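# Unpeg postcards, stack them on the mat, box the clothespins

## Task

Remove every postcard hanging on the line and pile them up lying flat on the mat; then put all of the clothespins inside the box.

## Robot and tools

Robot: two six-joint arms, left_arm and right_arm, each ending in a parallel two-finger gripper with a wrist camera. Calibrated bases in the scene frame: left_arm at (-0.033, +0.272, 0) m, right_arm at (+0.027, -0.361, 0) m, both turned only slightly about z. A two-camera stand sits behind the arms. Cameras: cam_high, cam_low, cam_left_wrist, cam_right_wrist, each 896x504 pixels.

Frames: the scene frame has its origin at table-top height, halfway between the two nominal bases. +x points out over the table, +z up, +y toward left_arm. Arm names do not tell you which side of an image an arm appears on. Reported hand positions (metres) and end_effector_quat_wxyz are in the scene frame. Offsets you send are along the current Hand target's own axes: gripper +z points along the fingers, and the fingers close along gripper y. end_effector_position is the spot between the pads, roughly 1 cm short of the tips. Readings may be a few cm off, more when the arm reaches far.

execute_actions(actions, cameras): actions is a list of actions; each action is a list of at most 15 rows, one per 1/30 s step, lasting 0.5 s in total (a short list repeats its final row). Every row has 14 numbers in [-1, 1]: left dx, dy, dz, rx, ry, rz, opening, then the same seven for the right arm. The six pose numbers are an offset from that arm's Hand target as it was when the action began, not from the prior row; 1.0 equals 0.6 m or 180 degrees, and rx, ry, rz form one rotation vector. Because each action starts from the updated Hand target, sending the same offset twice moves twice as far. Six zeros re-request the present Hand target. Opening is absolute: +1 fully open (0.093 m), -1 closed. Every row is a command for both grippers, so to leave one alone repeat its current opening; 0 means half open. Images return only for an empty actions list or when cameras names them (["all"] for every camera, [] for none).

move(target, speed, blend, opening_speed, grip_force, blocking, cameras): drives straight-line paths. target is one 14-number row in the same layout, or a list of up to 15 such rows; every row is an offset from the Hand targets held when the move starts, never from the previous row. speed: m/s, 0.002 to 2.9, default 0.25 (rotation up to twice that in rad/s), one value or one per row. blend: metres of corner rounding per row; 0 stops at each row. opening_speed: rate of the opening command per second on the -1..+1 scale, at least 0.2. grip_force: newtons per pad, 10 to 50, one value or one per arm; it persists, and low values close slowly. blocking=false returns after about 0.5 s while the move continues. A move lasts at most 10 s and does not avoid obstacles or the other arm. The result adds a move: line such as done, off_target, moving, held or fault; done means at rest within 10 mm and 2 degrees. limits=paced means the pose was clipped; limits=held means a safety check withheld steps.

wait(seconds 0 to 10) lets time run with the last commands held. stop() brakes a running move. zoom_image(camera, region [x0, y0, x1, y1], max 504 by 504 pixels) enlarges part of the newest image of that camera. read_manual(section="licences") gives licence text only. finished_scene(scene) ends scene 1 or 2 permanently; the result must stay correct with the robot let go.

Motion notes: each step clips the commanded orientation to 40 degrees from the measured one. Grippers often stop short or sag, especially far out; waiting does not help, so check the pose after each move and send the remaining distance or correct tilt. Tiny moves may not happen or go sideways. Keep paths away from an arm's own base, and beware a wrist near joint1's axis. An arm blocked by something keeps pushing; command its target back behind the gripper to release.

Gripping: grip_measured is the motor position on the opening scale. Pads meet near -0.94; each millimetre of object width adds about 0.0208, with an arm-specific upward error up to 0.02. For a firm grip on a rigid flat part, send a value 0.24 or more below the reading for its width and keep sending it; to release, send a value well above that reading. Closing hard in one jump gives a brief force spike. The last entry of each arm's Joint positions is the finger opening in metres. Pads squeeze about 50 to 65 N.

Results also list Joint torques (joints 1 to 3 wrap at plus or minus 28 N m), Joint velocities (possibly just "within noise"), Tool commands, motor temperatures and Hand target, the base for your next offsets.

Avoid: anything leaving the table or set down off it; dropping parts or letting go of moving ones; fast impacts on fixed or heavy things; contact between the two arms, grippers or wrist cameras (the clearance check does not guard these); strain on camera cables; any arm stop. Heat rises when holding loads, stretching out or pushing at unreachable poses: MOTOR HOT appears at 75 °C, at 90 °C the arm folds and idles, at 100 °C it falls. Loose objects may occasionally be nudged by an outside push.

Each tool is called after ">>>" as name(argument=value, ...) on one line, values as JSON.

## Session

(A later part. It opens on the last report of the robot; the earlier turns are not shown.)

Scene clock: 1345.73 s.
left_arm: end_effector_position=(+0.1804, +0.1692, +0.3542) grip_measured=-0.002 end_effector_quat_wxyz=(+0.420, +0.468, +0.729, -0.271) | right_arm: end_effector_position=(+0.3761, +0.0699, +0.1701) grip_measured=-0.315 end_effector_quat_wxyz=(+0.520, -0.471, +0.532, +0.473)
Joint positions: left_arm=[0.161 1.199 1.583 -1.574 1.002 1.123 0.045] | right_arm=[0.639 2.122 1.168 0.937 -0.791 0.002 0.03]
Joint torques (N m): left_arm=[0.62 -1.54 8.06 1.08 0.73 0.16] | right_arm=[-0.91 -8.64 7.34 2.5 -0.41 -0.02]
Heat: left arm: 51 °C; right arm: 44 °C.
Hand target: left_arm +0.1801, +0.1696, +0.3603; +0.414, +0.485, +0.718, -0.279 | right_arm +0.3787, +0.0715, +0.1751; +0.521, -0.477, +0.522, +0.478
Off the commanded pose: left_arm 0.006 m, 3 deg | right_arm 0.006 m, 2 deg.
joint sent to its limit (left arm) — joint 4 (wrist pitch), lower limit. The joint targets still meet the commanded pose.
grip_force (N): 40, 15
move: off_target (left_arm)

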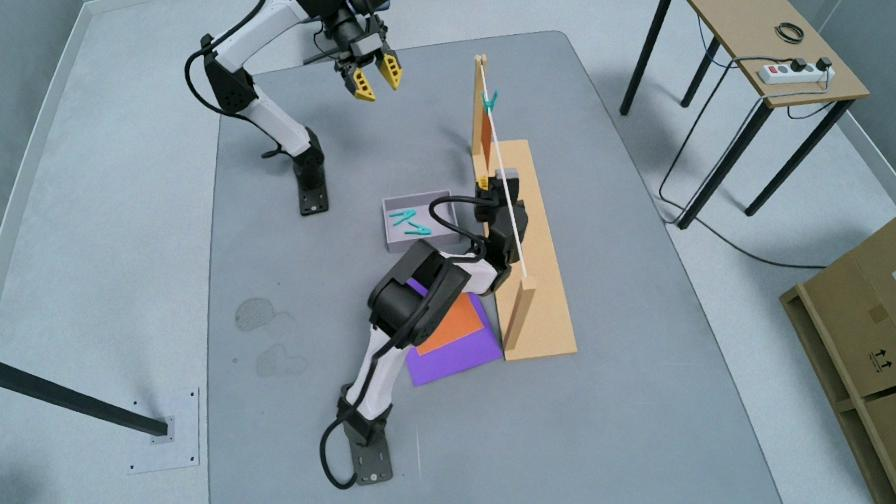

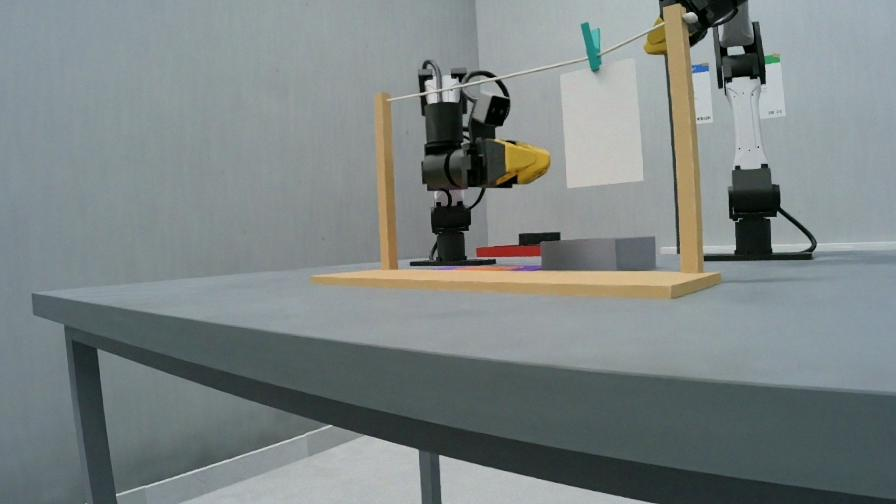

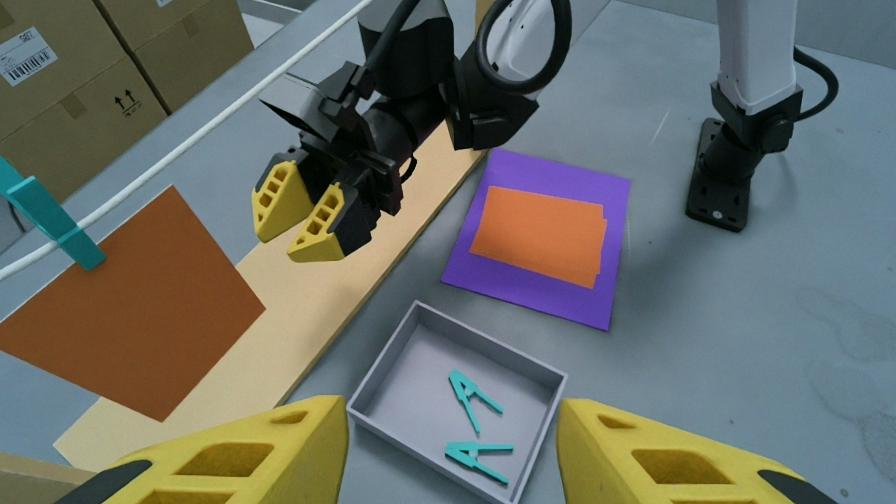

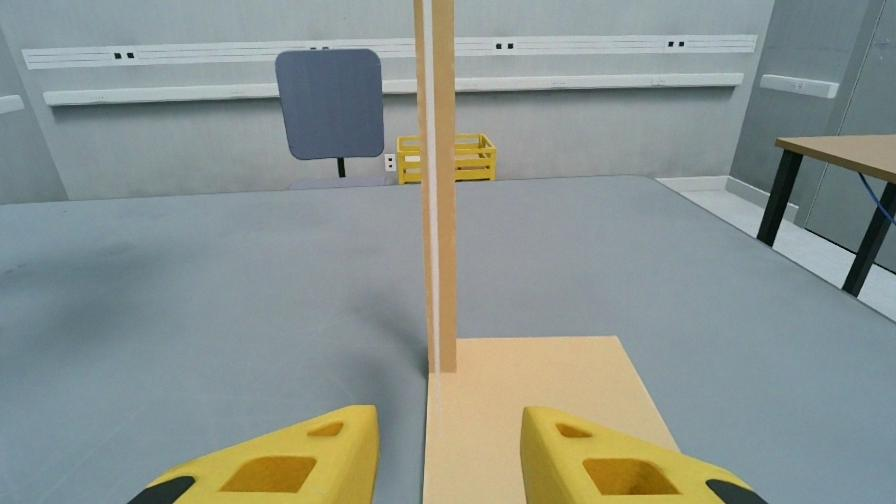

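>>> move(target=[0,0,0,0,0,0,0.0,0.0033,0.0043,0.0893,0,0,0,-0.316], speed=0.08, cameras=["all"])

Scene clock: 1367.70 s.
left_arm: end_effector_position=(+0.1804, +0.1692, +0.3542) grip_measured=-0.002 end_effector_quat_wxyz=(+0.420, +0.468, +0.729, -0.271) | right_arm: end_effector_position=(+0.3776, +0.1204, +0.1665) grip_measured=-0.315 end_effector_quat_wxyz=(+0.510, -0.476, +0.532, +0.480)
Joint positions: left_arm=[0.161 1.199 1.583 -1.574 1.002 1.123 0.045] | right_arm=[0.717 2.235 1.359 0.852 -0.733 0.007 0.03]
Joint torques (N m): left_arm=[0.54 -1.33 7.83 1.04 0.74 0.23] | right_arm=[0.01 -9.58 7.72 2.66 -0.06 -0.06]
Motor temperatures (°C): left_arm=[31 36 51 39 30 29 30] | right_arm=[31 45 39 45 31 29 30]
Heat: left arm: 51 °C; right arm: 45 °C.
Hand target: left_arm +0.1801, +0.1696, +0.3603; +0.414, +0.485, +0.718, -0.279 | right_arm +0.3807, +0.1252, +0.1732; +0.521, -0.477, +0.521, +0.478
Off the commanded pose: left_arm 0.006 m, 3 deg | right_arm 0.009 m, 2 deg.
joint sent to its limit (left arm) — joint 4 (wrist pitch), lower limit. The joint targets still meet the commanded pose.
grip_force (N): 40, 15
move: off_target (left_arm)

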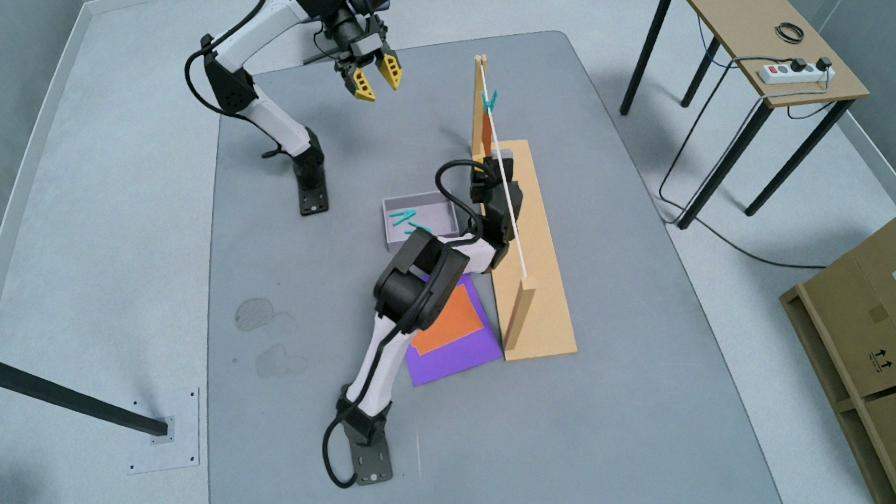

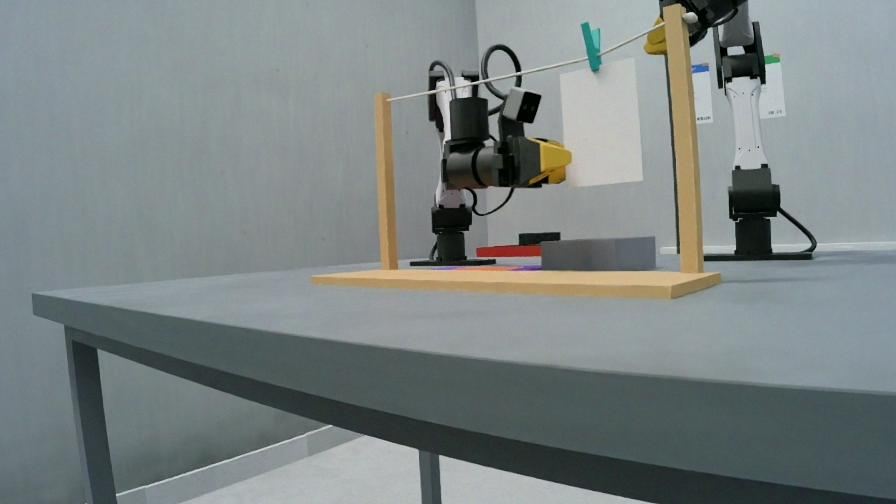

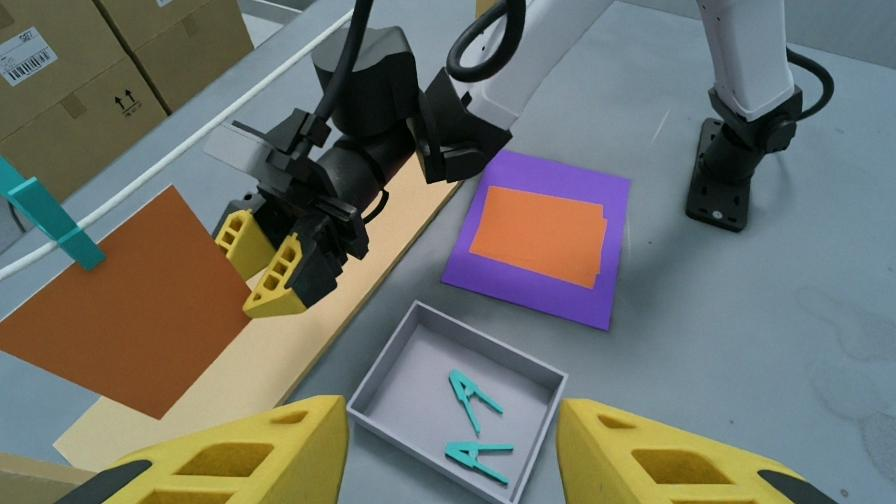

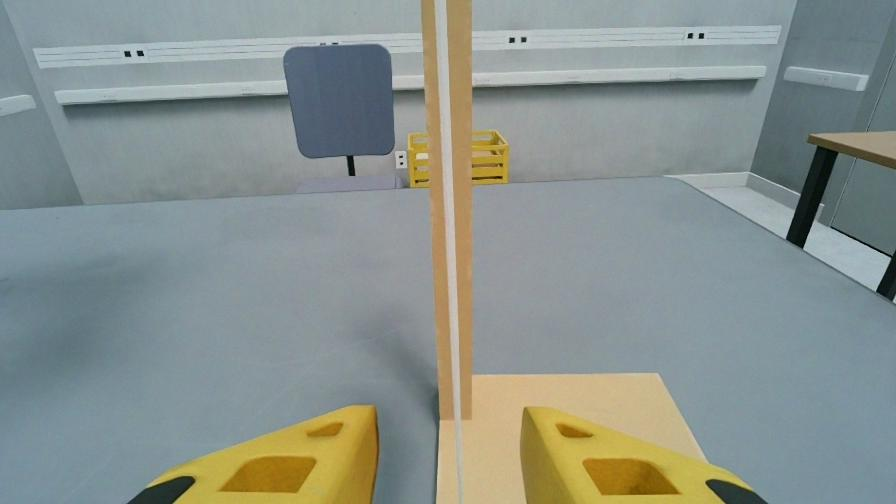

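>>> move(target=[0,0,0,0,0,0,0.0,0,0,0,0,0,0,-1], speed=0.08, opening_speed=0.4, cameras=["all"])

Scene clock: 1378.73 s.
left_arm: end_effector_position=(+0.1804, +0.1692, +0.3542) grip_measured=-0.002 end_effector_quat_wxyz=(+0.420, +0.468, +0.729, -0.271) | right_arm: end_effector_position=(+0.3776, +0.1203, +0.1642) grip_measured=-0.975 end_effector_quat_wxyz=(+0.506, -0.476, +0.536, +0.480)
Joint positions: left_arm=[0.161 1.199 1.583 -1.574 1.002 1.123 0.045] | right_arm=[0.717 2.235 1.359 0.84 -0.733 0.008 0]
Joint torques (N m): left_arm=[0.54 -1.26 7.95 0.97 0.68 0.21] | right_arm=[-0.03 -9.63 7.65 2.78 -0.07 -0.08]
Heat: left arm: 51 °C; right arm: 46 °C.
Hand target: left_arm +0.1801, +0.1696, +0.3603; +0.414, +0.485, +0.718, -0.279 | right_arm +0.3808, +0.1250, +0.1733; +0.521, -0.477, +0.521, +0.478
Off the commanded pose: left_arm 0.006 m, 3 deg | right_arm 0.011 m, 2 deg.
joint sent to its limit (left arm) — joint 4 (wrist pitch), lower limit. The joint targets still meet the commanded pose.
grip_force (N): 40, 15
move: off_target (left_arm, right_arm)

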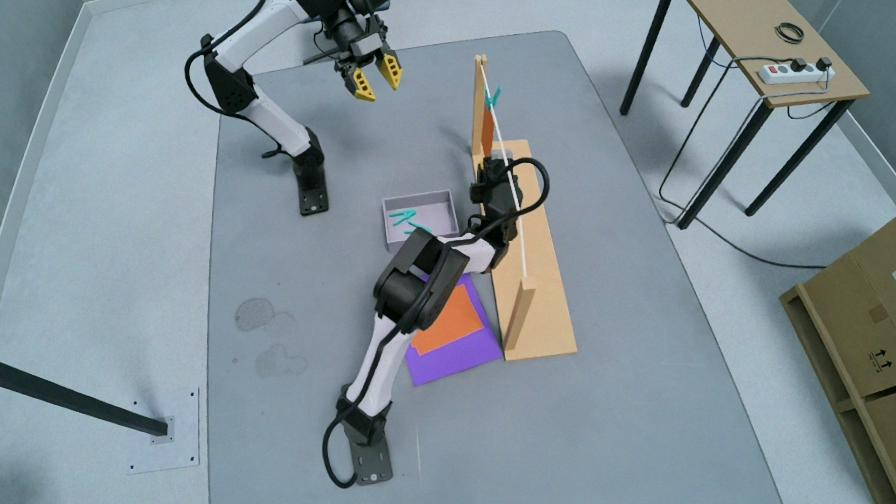

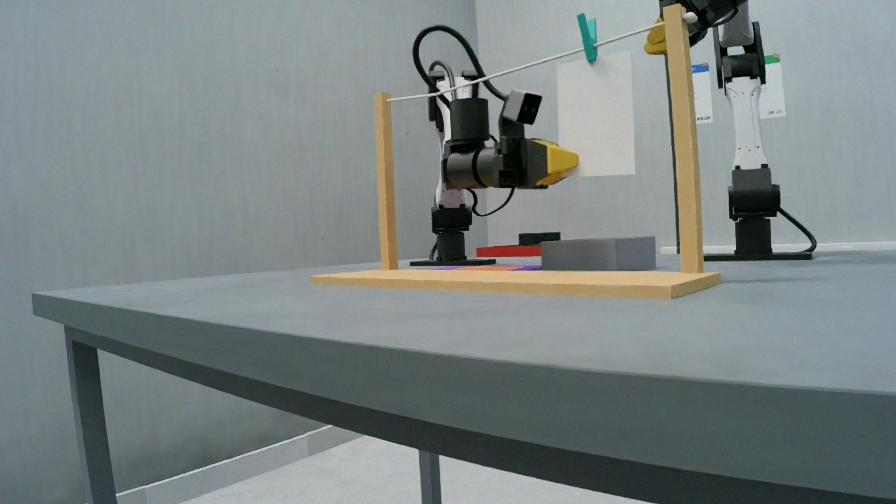

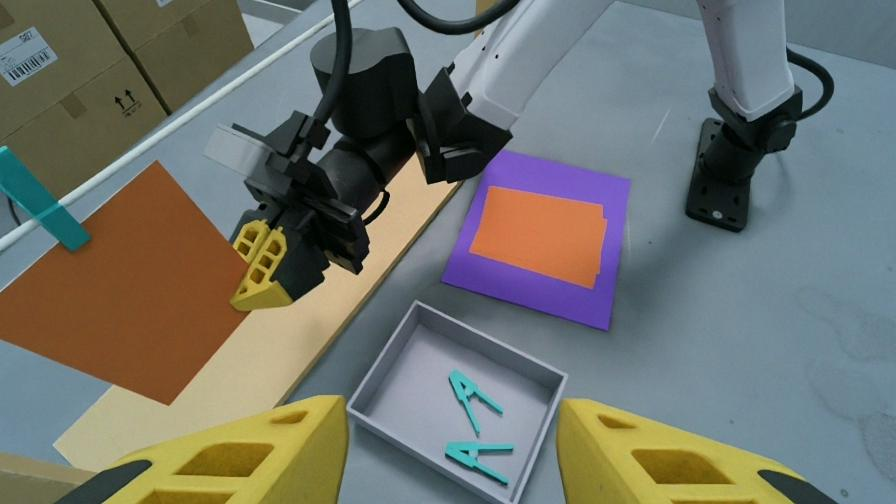

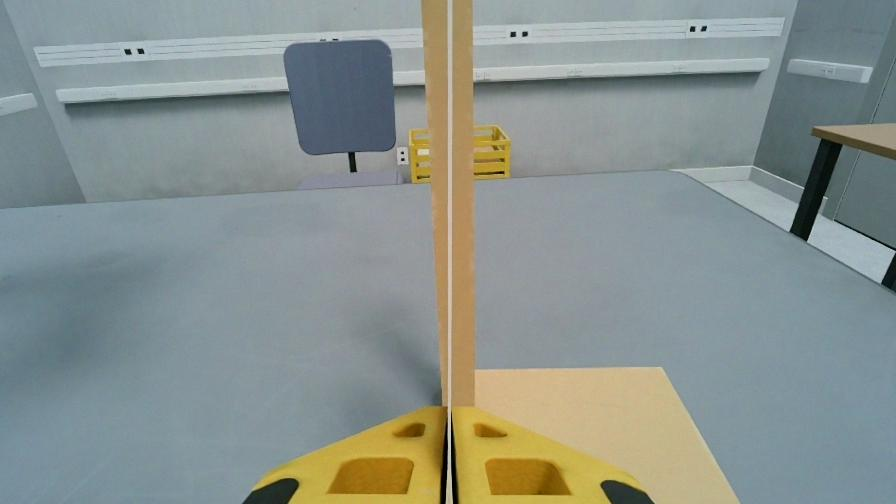

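>>> zoom_image(camera="cam_high", region=[410, 120, 590, 290])

>>> zoom_image(camera="cam_low", region=[370, 0, 620, 220])

>>> zoom_image(camera="cam_left_wrist", region=[100, 0, 560, 320])

Scaled by 2.800.

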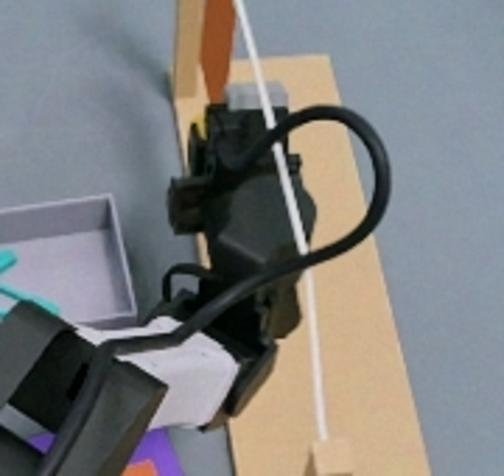

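Scaled by 2.016.

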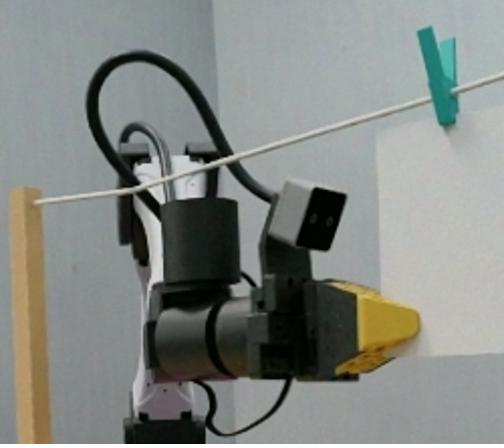

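Scaled by 1.096.

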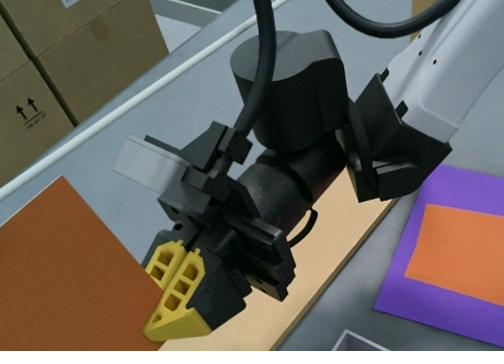

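>>> zoom_image(camera="cam_low", region=[400, 20, 520, 130])

>>> zoom_image(camera="cam_high", region=[470, 140, 560, 230])

Scaled by 4.200.

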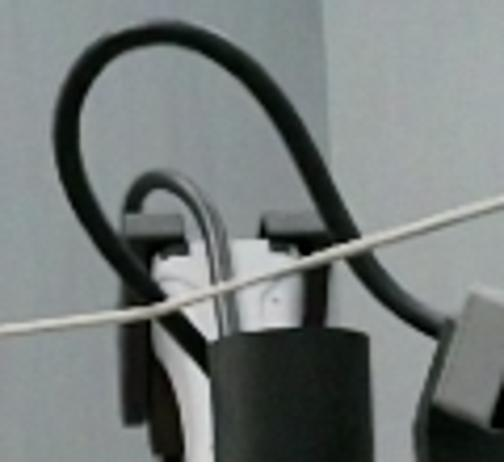

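Scaled by 5.600.

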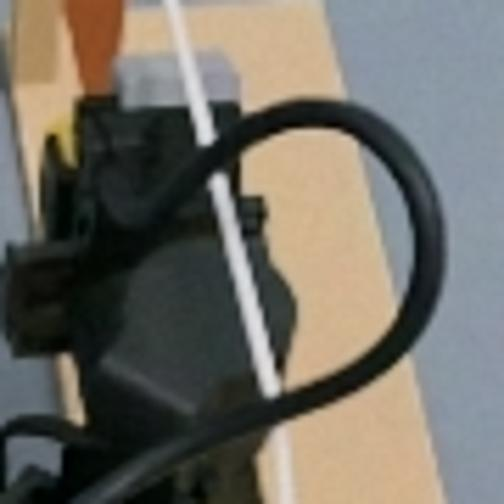

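>>> move(target=[0,0,0,0,0,0,0.0,0,-0.0128,0.0028,-0.0556,0,0,-1], speed=0.05, cameras=["all"])

Scene clock: 1463.33 s.
left_arm: end_effector_position=(+0.1804, +0.1692, +0.3542) grip_measured=-0.002 end_effector_quat_wxyz=(+0.420, +0.468, +0.729, -0.271) | right_arm: end_effector_position=(+0.3839, +0.1254, +0.1708) grip_measured=-0.983 end_effector_quat_wxyz=(+0.474, -0.517, +0.486, +0.521)
Joint positions: left_arm=[0.161 1.199 1.583 -1.574 1.002 1.123 0.045] | right_arm=[0.677 2.321 1.524 0.784 -0.938 0.006 0]
Joint torques (N m): left_arm=[0.75 -1.26 8.14 1.06 0.72 0.19] | right_arm=[-0.98 -9.78 7.92 2.4 -0.29 -0.05]
Motor temperatures (°C): left_arm=[31 35 51 38 30 29 30] | right_arm=[31 50 42 46 31 29 30]
Heat: left arm: 51 °C; right arm: 50 °C.
Hand target: left_arm +0.1801, +0.1696, +0.3603; +0.414, +0.485, +0.718, -0.279 | right_arm +0.3885, +0.1261, +0.1731; -0.478, +0.521, -0.478, -0.522
Off the commanded pose: left_arm 0.006 m, 3 deg | right_arm 0.005 m, 1 deg.
joint sent to its limit (left arm) — joint 4 (wrist pitch), lower limit. The joint targets still meet the commanded pose.
grip_force (N): 40, 15
move: off_target (left_arm)

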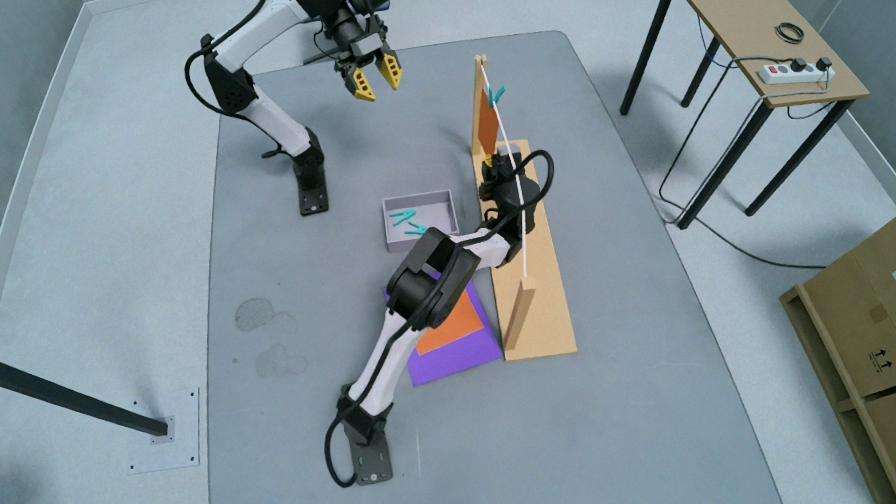

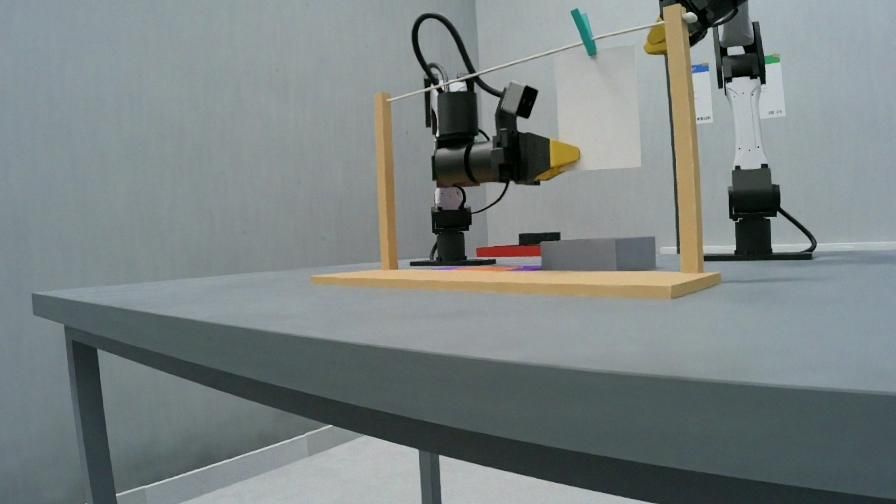

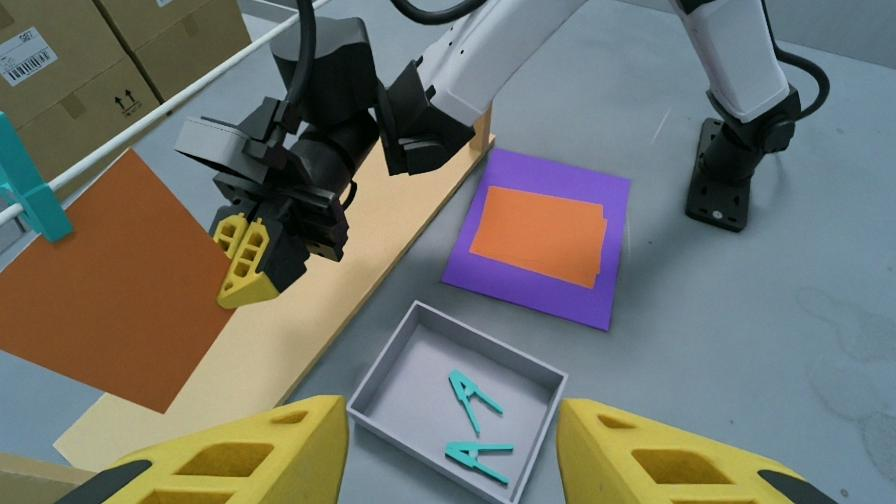

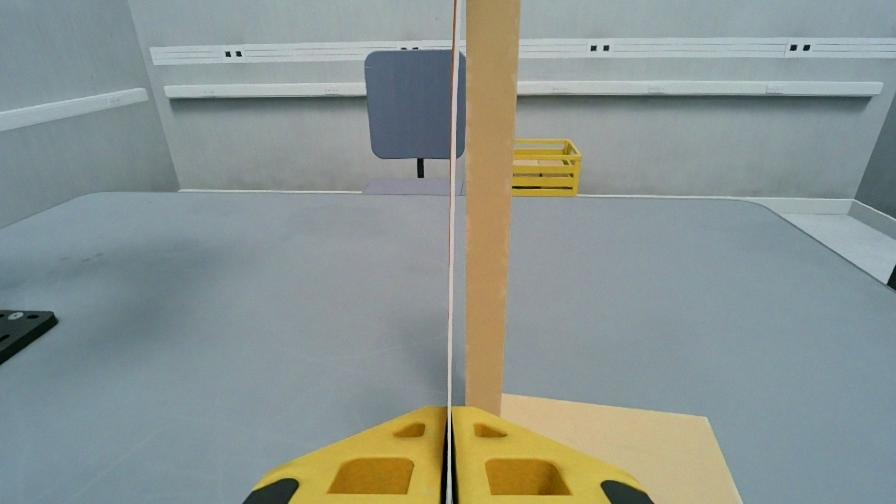

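>>> move(target=[-0.0703,0.1515,-0.0115,0.01924,0,0.0111,0.06,0.0067,0.0083,0,0,0,0,-1], speed=0.15, grip_force=[40,15], cameras=["all"])

Scene clock: 1481.40 s.
left_arm: end_effector_position=(+0.2697, +0.1886, +0.3938) grip_measured=+0.058 end_effector_quat_wxyz=(+0.451, +0.471, +0.710, -0.265) | right_arm: end_effector_position=(+0.3838, +0.1254, +0.1708) grip_measured=-0.983 end_effector_quat_wxyz=(+0.474, -0.517, +0.486, +0.521)
Joint positions: left_arm=[0.182 1.557 2.002 -1.58 1.047 1.132 0.048] | right_arm=[0.677 2.321 1.524 0.784 -0.938 0.006 0]
Joint torques (N m): left_arm=[0.53 -4.18 8.01 1.14 0.71 0.01] | right_arm=[-0.42 -10.18 5.81 2.65 -0.22 -0.05]
Heat: left arm: 51 °C; right arm: 48 °C.
Hand target: left_arm +0.2700, +0.1896, +0.4003; +0.404, +0.510, +0.701, -0.293 | right_arm +0.3836, +0.1257, +0.1691; -0.478, +0.521, -0.478, -0.522
Off the commanded pose: left_arm 0.007 m, 8 deg | right_arm 0.002 m, 1 deg.
joint sent to its limit (left arm) — joint 4 (wrist pitch), lower limit. The joint targets are off in orientation, not in position.
grip_force (N): 40, 15
move: off_target (left_arm)

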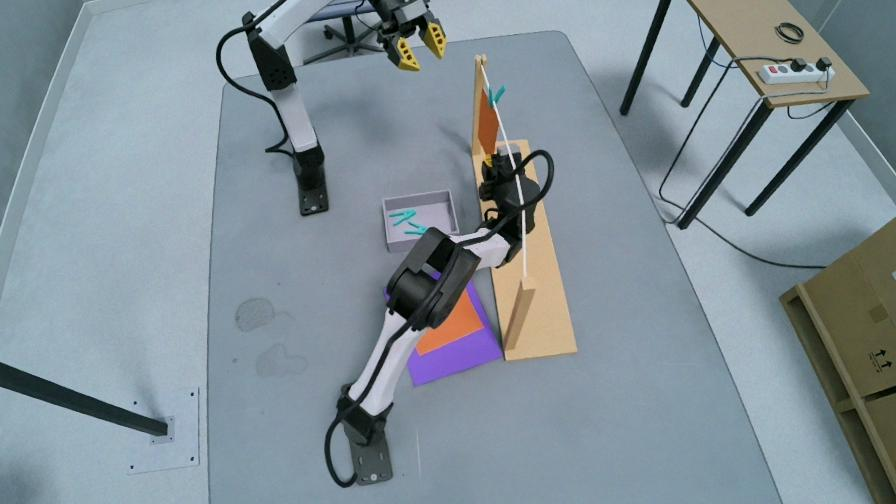

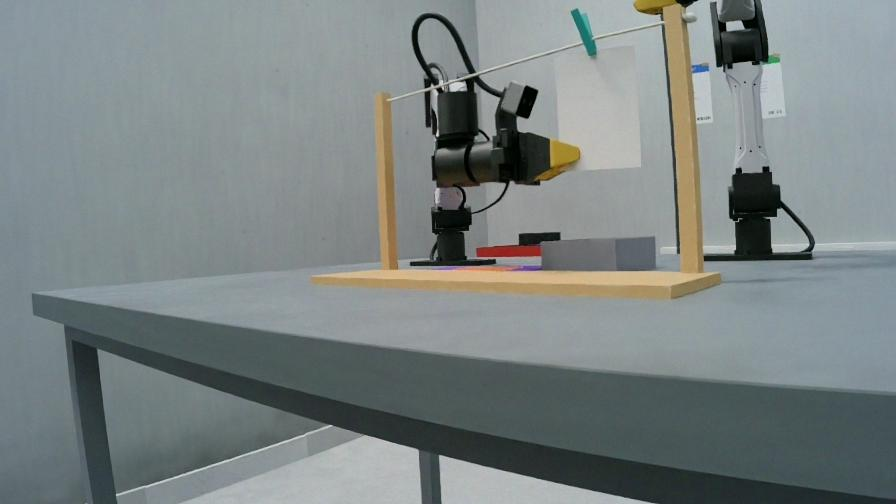

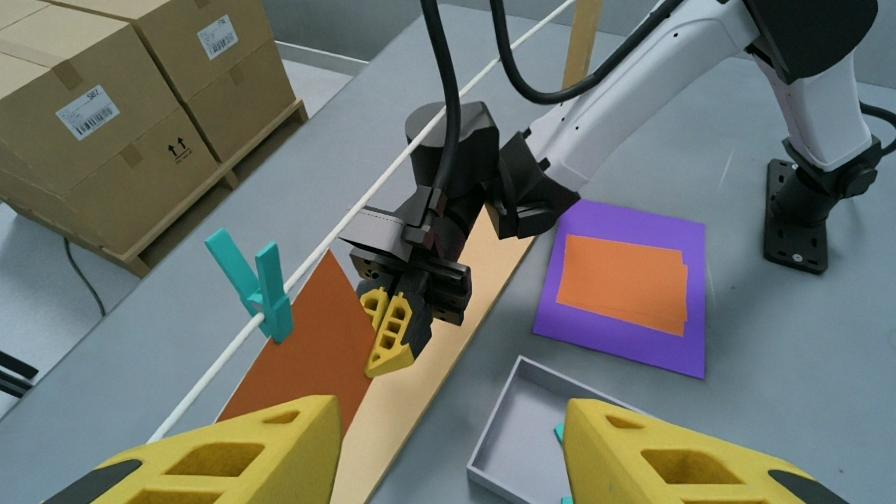

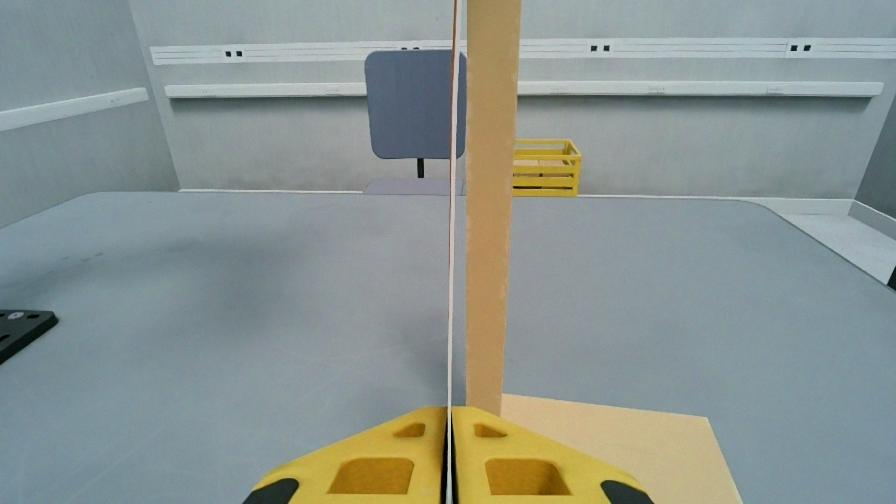

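>>> move(target=[0.0127,0.1267,-0.0383,0,0,0,0.06,0,0,0,0,0,0,-1], speed=0.12, cameras=["all"])

Scene clock: 1508.20 s.
left_arm: end_effector_position=(+0.3343, +0.2349, +0.3996) grip_measured=+0.058 end_effector_quat_wxyz=(+0.483, +0.440, +0.714, -0.251) | right_arm: end_effector_position=(+0.3838, +0.1254, +0.1708) grip_measured=-0.983 end_effector_quat_wxyz=(+0.474, -0.517, +0.486, +0.521)
Joint positions: left_arm=[0.285 1.799 2.267 -1.582 1.098 1.139 0.048] | right_arm=[0.677 2.321 1.524 0.784 -0.938 0.006 0]
Joint torques (N m): left_arm=[0.76 -6.11 8.05 1.26 0.72 0.15] | right_arm=[-0.4 -10.18 5.82 2.65 -0.22 -0.05]
Heat: left arm: 53 °C; right arm: 49 °C.
Hand target: left_arm +0.3350, +0.2356, +0.4053; +0.404, +0.510, +0.701, -0.293 | right_arm +0.3836, +0.1257, +0.1691; -0.478, +0.521, -0.478, -0.522
Off the commanded pose: left_arm 0.006 m, 13 deg | right_arm 0.002 m, 1 deg.
joint sent to its limit (left arm) — joint 4 (wrist pitch), lower limit. The joint targets are off in orientation, not in position.
grip_force (N): 40, 15
move: off_target (left_arm)

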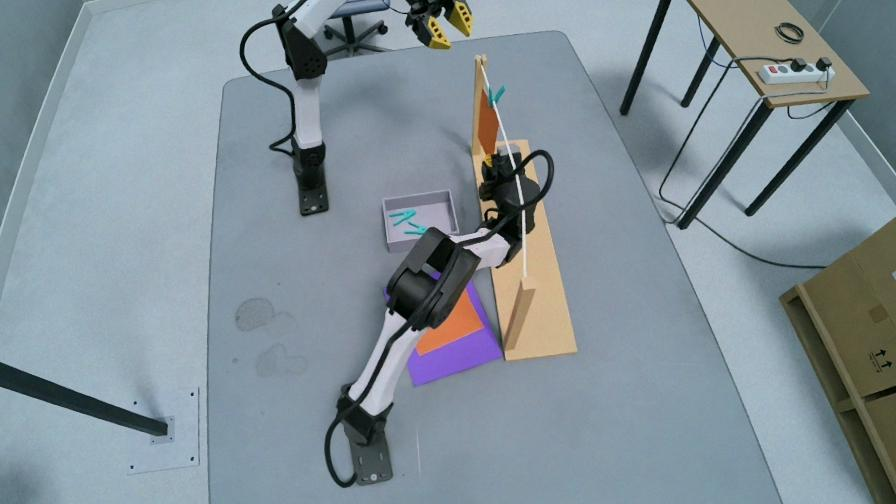

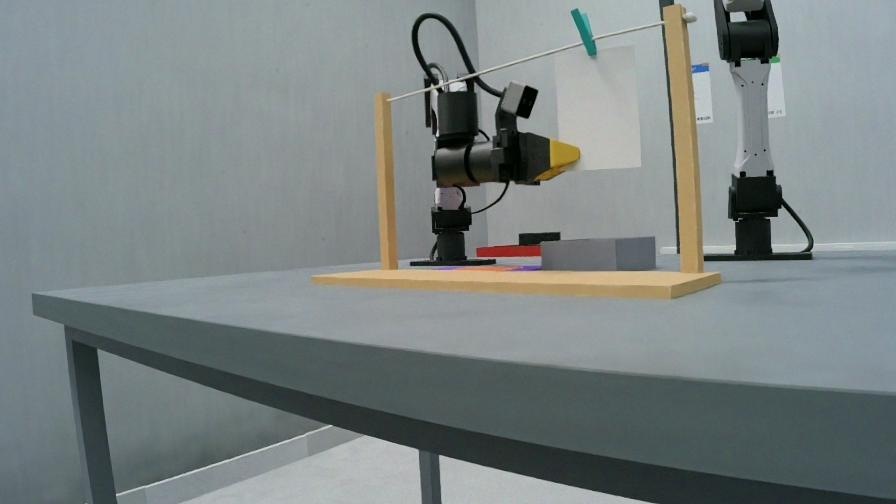

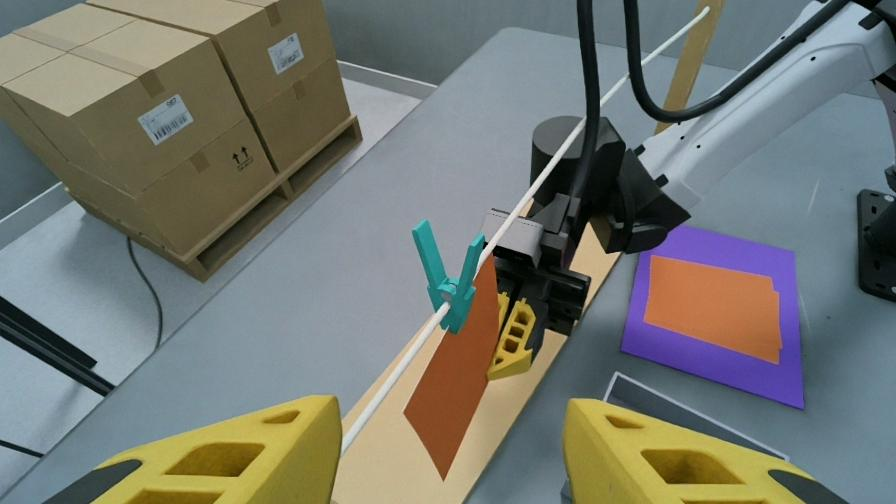

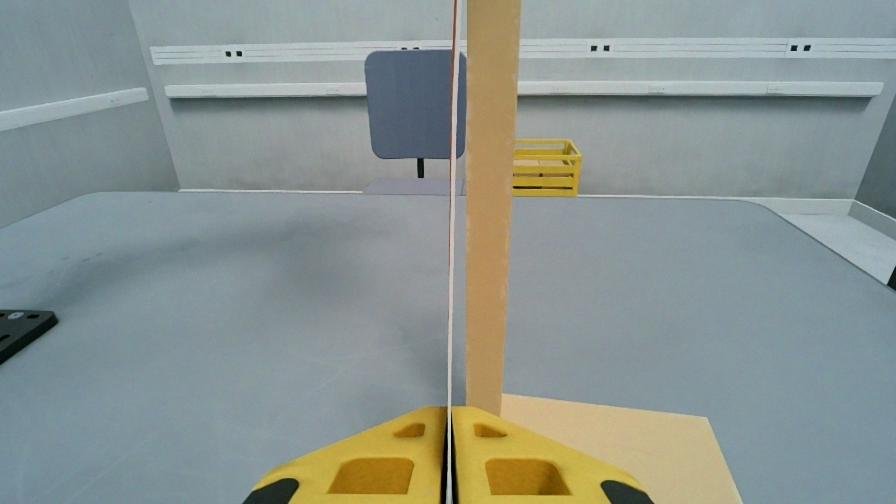

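>>> move(target=[0.0047,0.042,0.092,0,0,0,0.06,0,0,0,0,0,0,-1], speed=0.1, cameras=["all"])

Scene clock: 1563.43 s.
left_arm: end_effector_position=(+0.3712, +0.1992, +0.3732) grip_measured=+0.058 end_effector_quat_wxyz=(+0.448, +0.481, +0.701, -0.276) | right_arm: end_effector_position=(+0.3838, +0.1254, +0.1708) grip_measured=-0.983 end_effector_quat_wxyz=(+0.474, -0.517, +0.486, +0.521)
Joint positions: left_arm=[0.155 1.97 2.412 -1.582 1.058 1.136 0.048] | right_arm=[0.677 2.321 1.524 0.784 -0.938 0.006 0]
Joint torques (N m): left_arm=[0.17 -7.45 8.21 1.08 0.6 -0.2] | right_arm=[-0.4 -10.18 5.81 2.65 -0.23 -0.05]
Heat: left arm: 51 °C; right arm: 50 °C.
Hand target: left_arm +0.3733, +0.1992, +0.3753; +0.404, +0.510, +0.700, -0.293 | right_arm +0.3836, +0.1257, +0.1691; -0.478, +0.521, -0.478, -0.522
Off the commanded pose: left_arm 0.003 m, 6 deg | right_arm 0.002 m, 1 deg.
joint sent to its limit (left arm) — joint 4 (wrist pitch), lower limit. The joint targets are off in orientation, not in position.
grip_force (N): 40, 15
move: off_target (left_arm)

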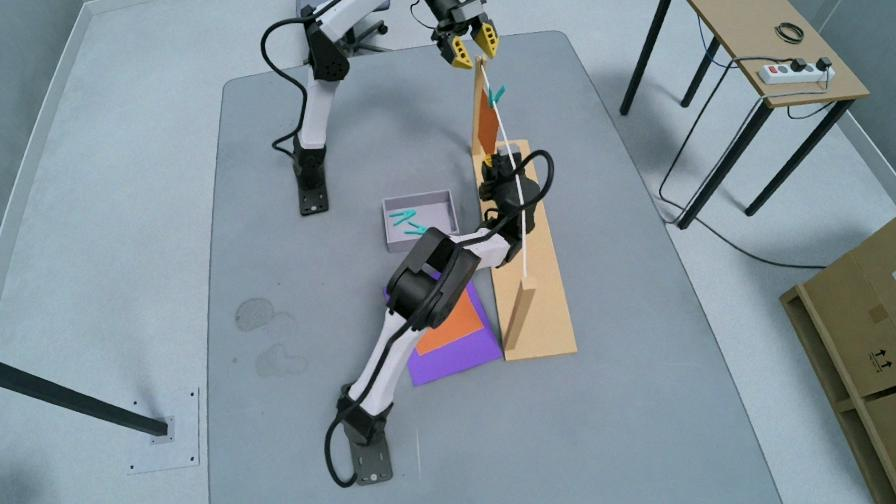

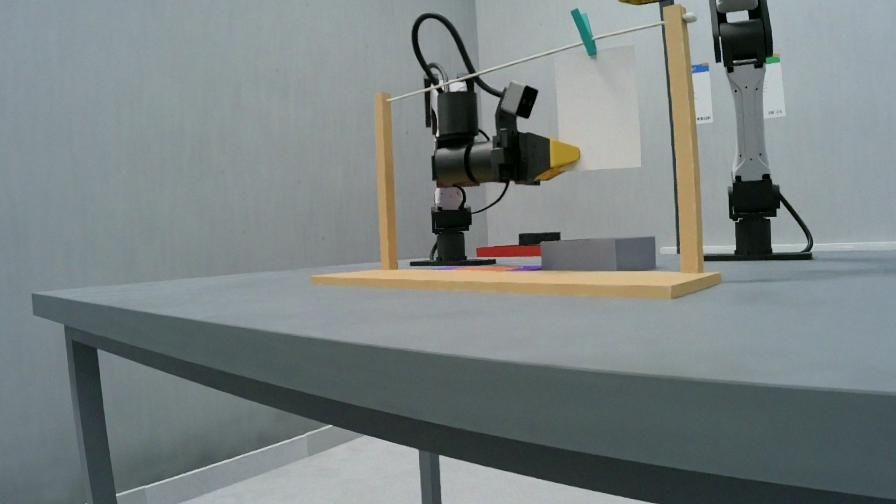

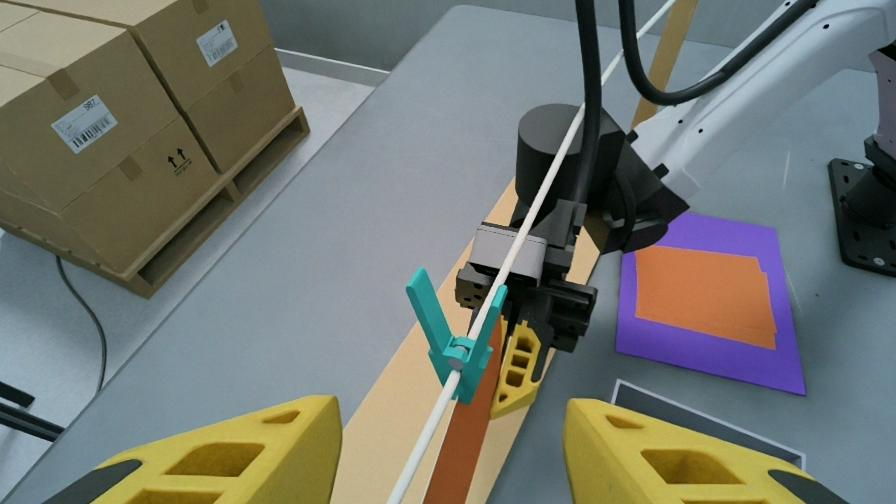

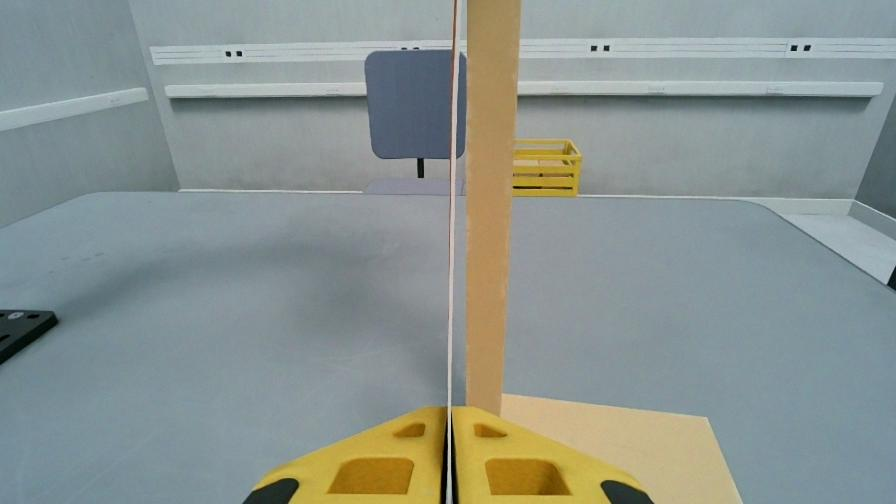

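>>> move(target=[0.0058,0.0042,0.0677,0,0,0,0.06,0,0,0,0,0,0,-1], speed=0.06, cameras=["cam_low","cam_left_wrist"])

Scene clock: 1584.07 s.
left_arm: end_effector_position=(+0.3835, +0.1685, +0.3500) grip_measured=+0.058 end_effector_quat_wxyz=(+0.414, +0.504, +0.699, -0.293) | right_arm: end_effector_position=(+0.3838, +0.1254, +0.1708) grip_measured=-0.983 end_effector_quat_wxyz=(+0.474, -0.517, +0.486, +0.521)
Joint positions: left_arm=[0.065 2.047 2.453 -1.582 1.016 1.123 0.048] | right_arm=[0.677 2.321 1.524 0.784 -0.938 0.006 0]
Joint torques (N m): left_arm=[0.08 -7.87 8.42 1.11 0.51 -0.19] | right_arm=[-0.42 -10.18 5.82 2.65 -0.22 -0.05]
Motor temperatures (°C): left_arm=[31 40 53 38 30 29 30] | right_arm=[31 50 38 50 31 29 30]
Heat: left arm: 53 °C; right arm: 50 °C.
Hand target: left_arm +0.3860, +0.1683, +0.3519; +0.404, +0.510, +0.701, -0.293 | right_arm +0.3836, +0.1257, +0.1691; -0.478, +0.521, -0.478, -0.522
Off the commanded pose: left_arm 0.003 m, 1 deg | right_arm 0.002 m, 1 deg.
joint sent to its limit (left arm) — joint 4 (wrist pitch), lower limit. The joint targets still meet the commanded pose.
grip_force (N): 40, 15
move: done
Images, in order (width x height): cam_low 896x504, cam_left_wrist 896x504.

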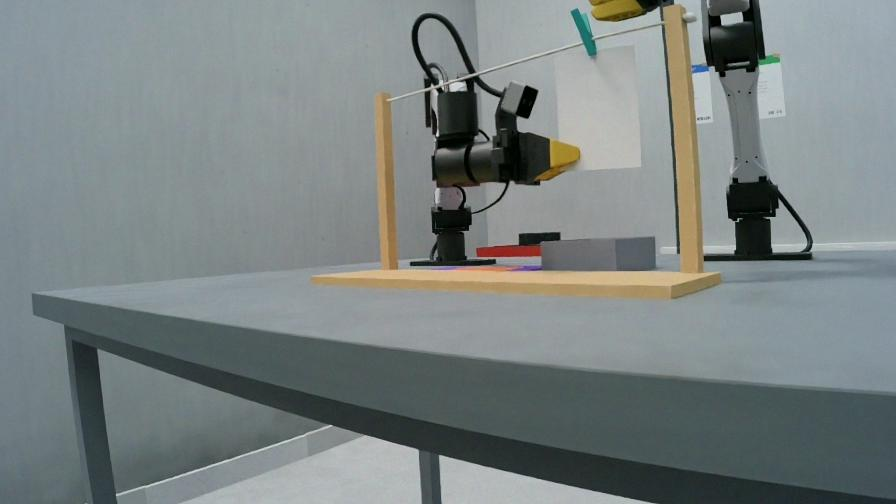

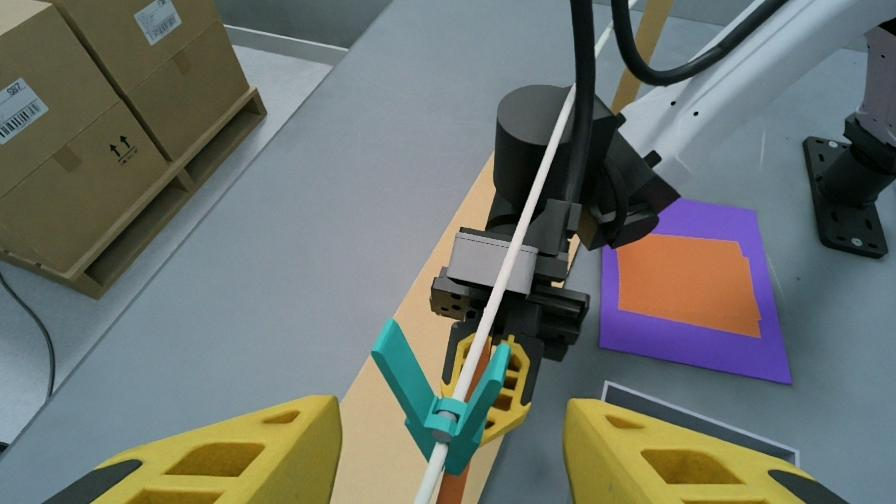

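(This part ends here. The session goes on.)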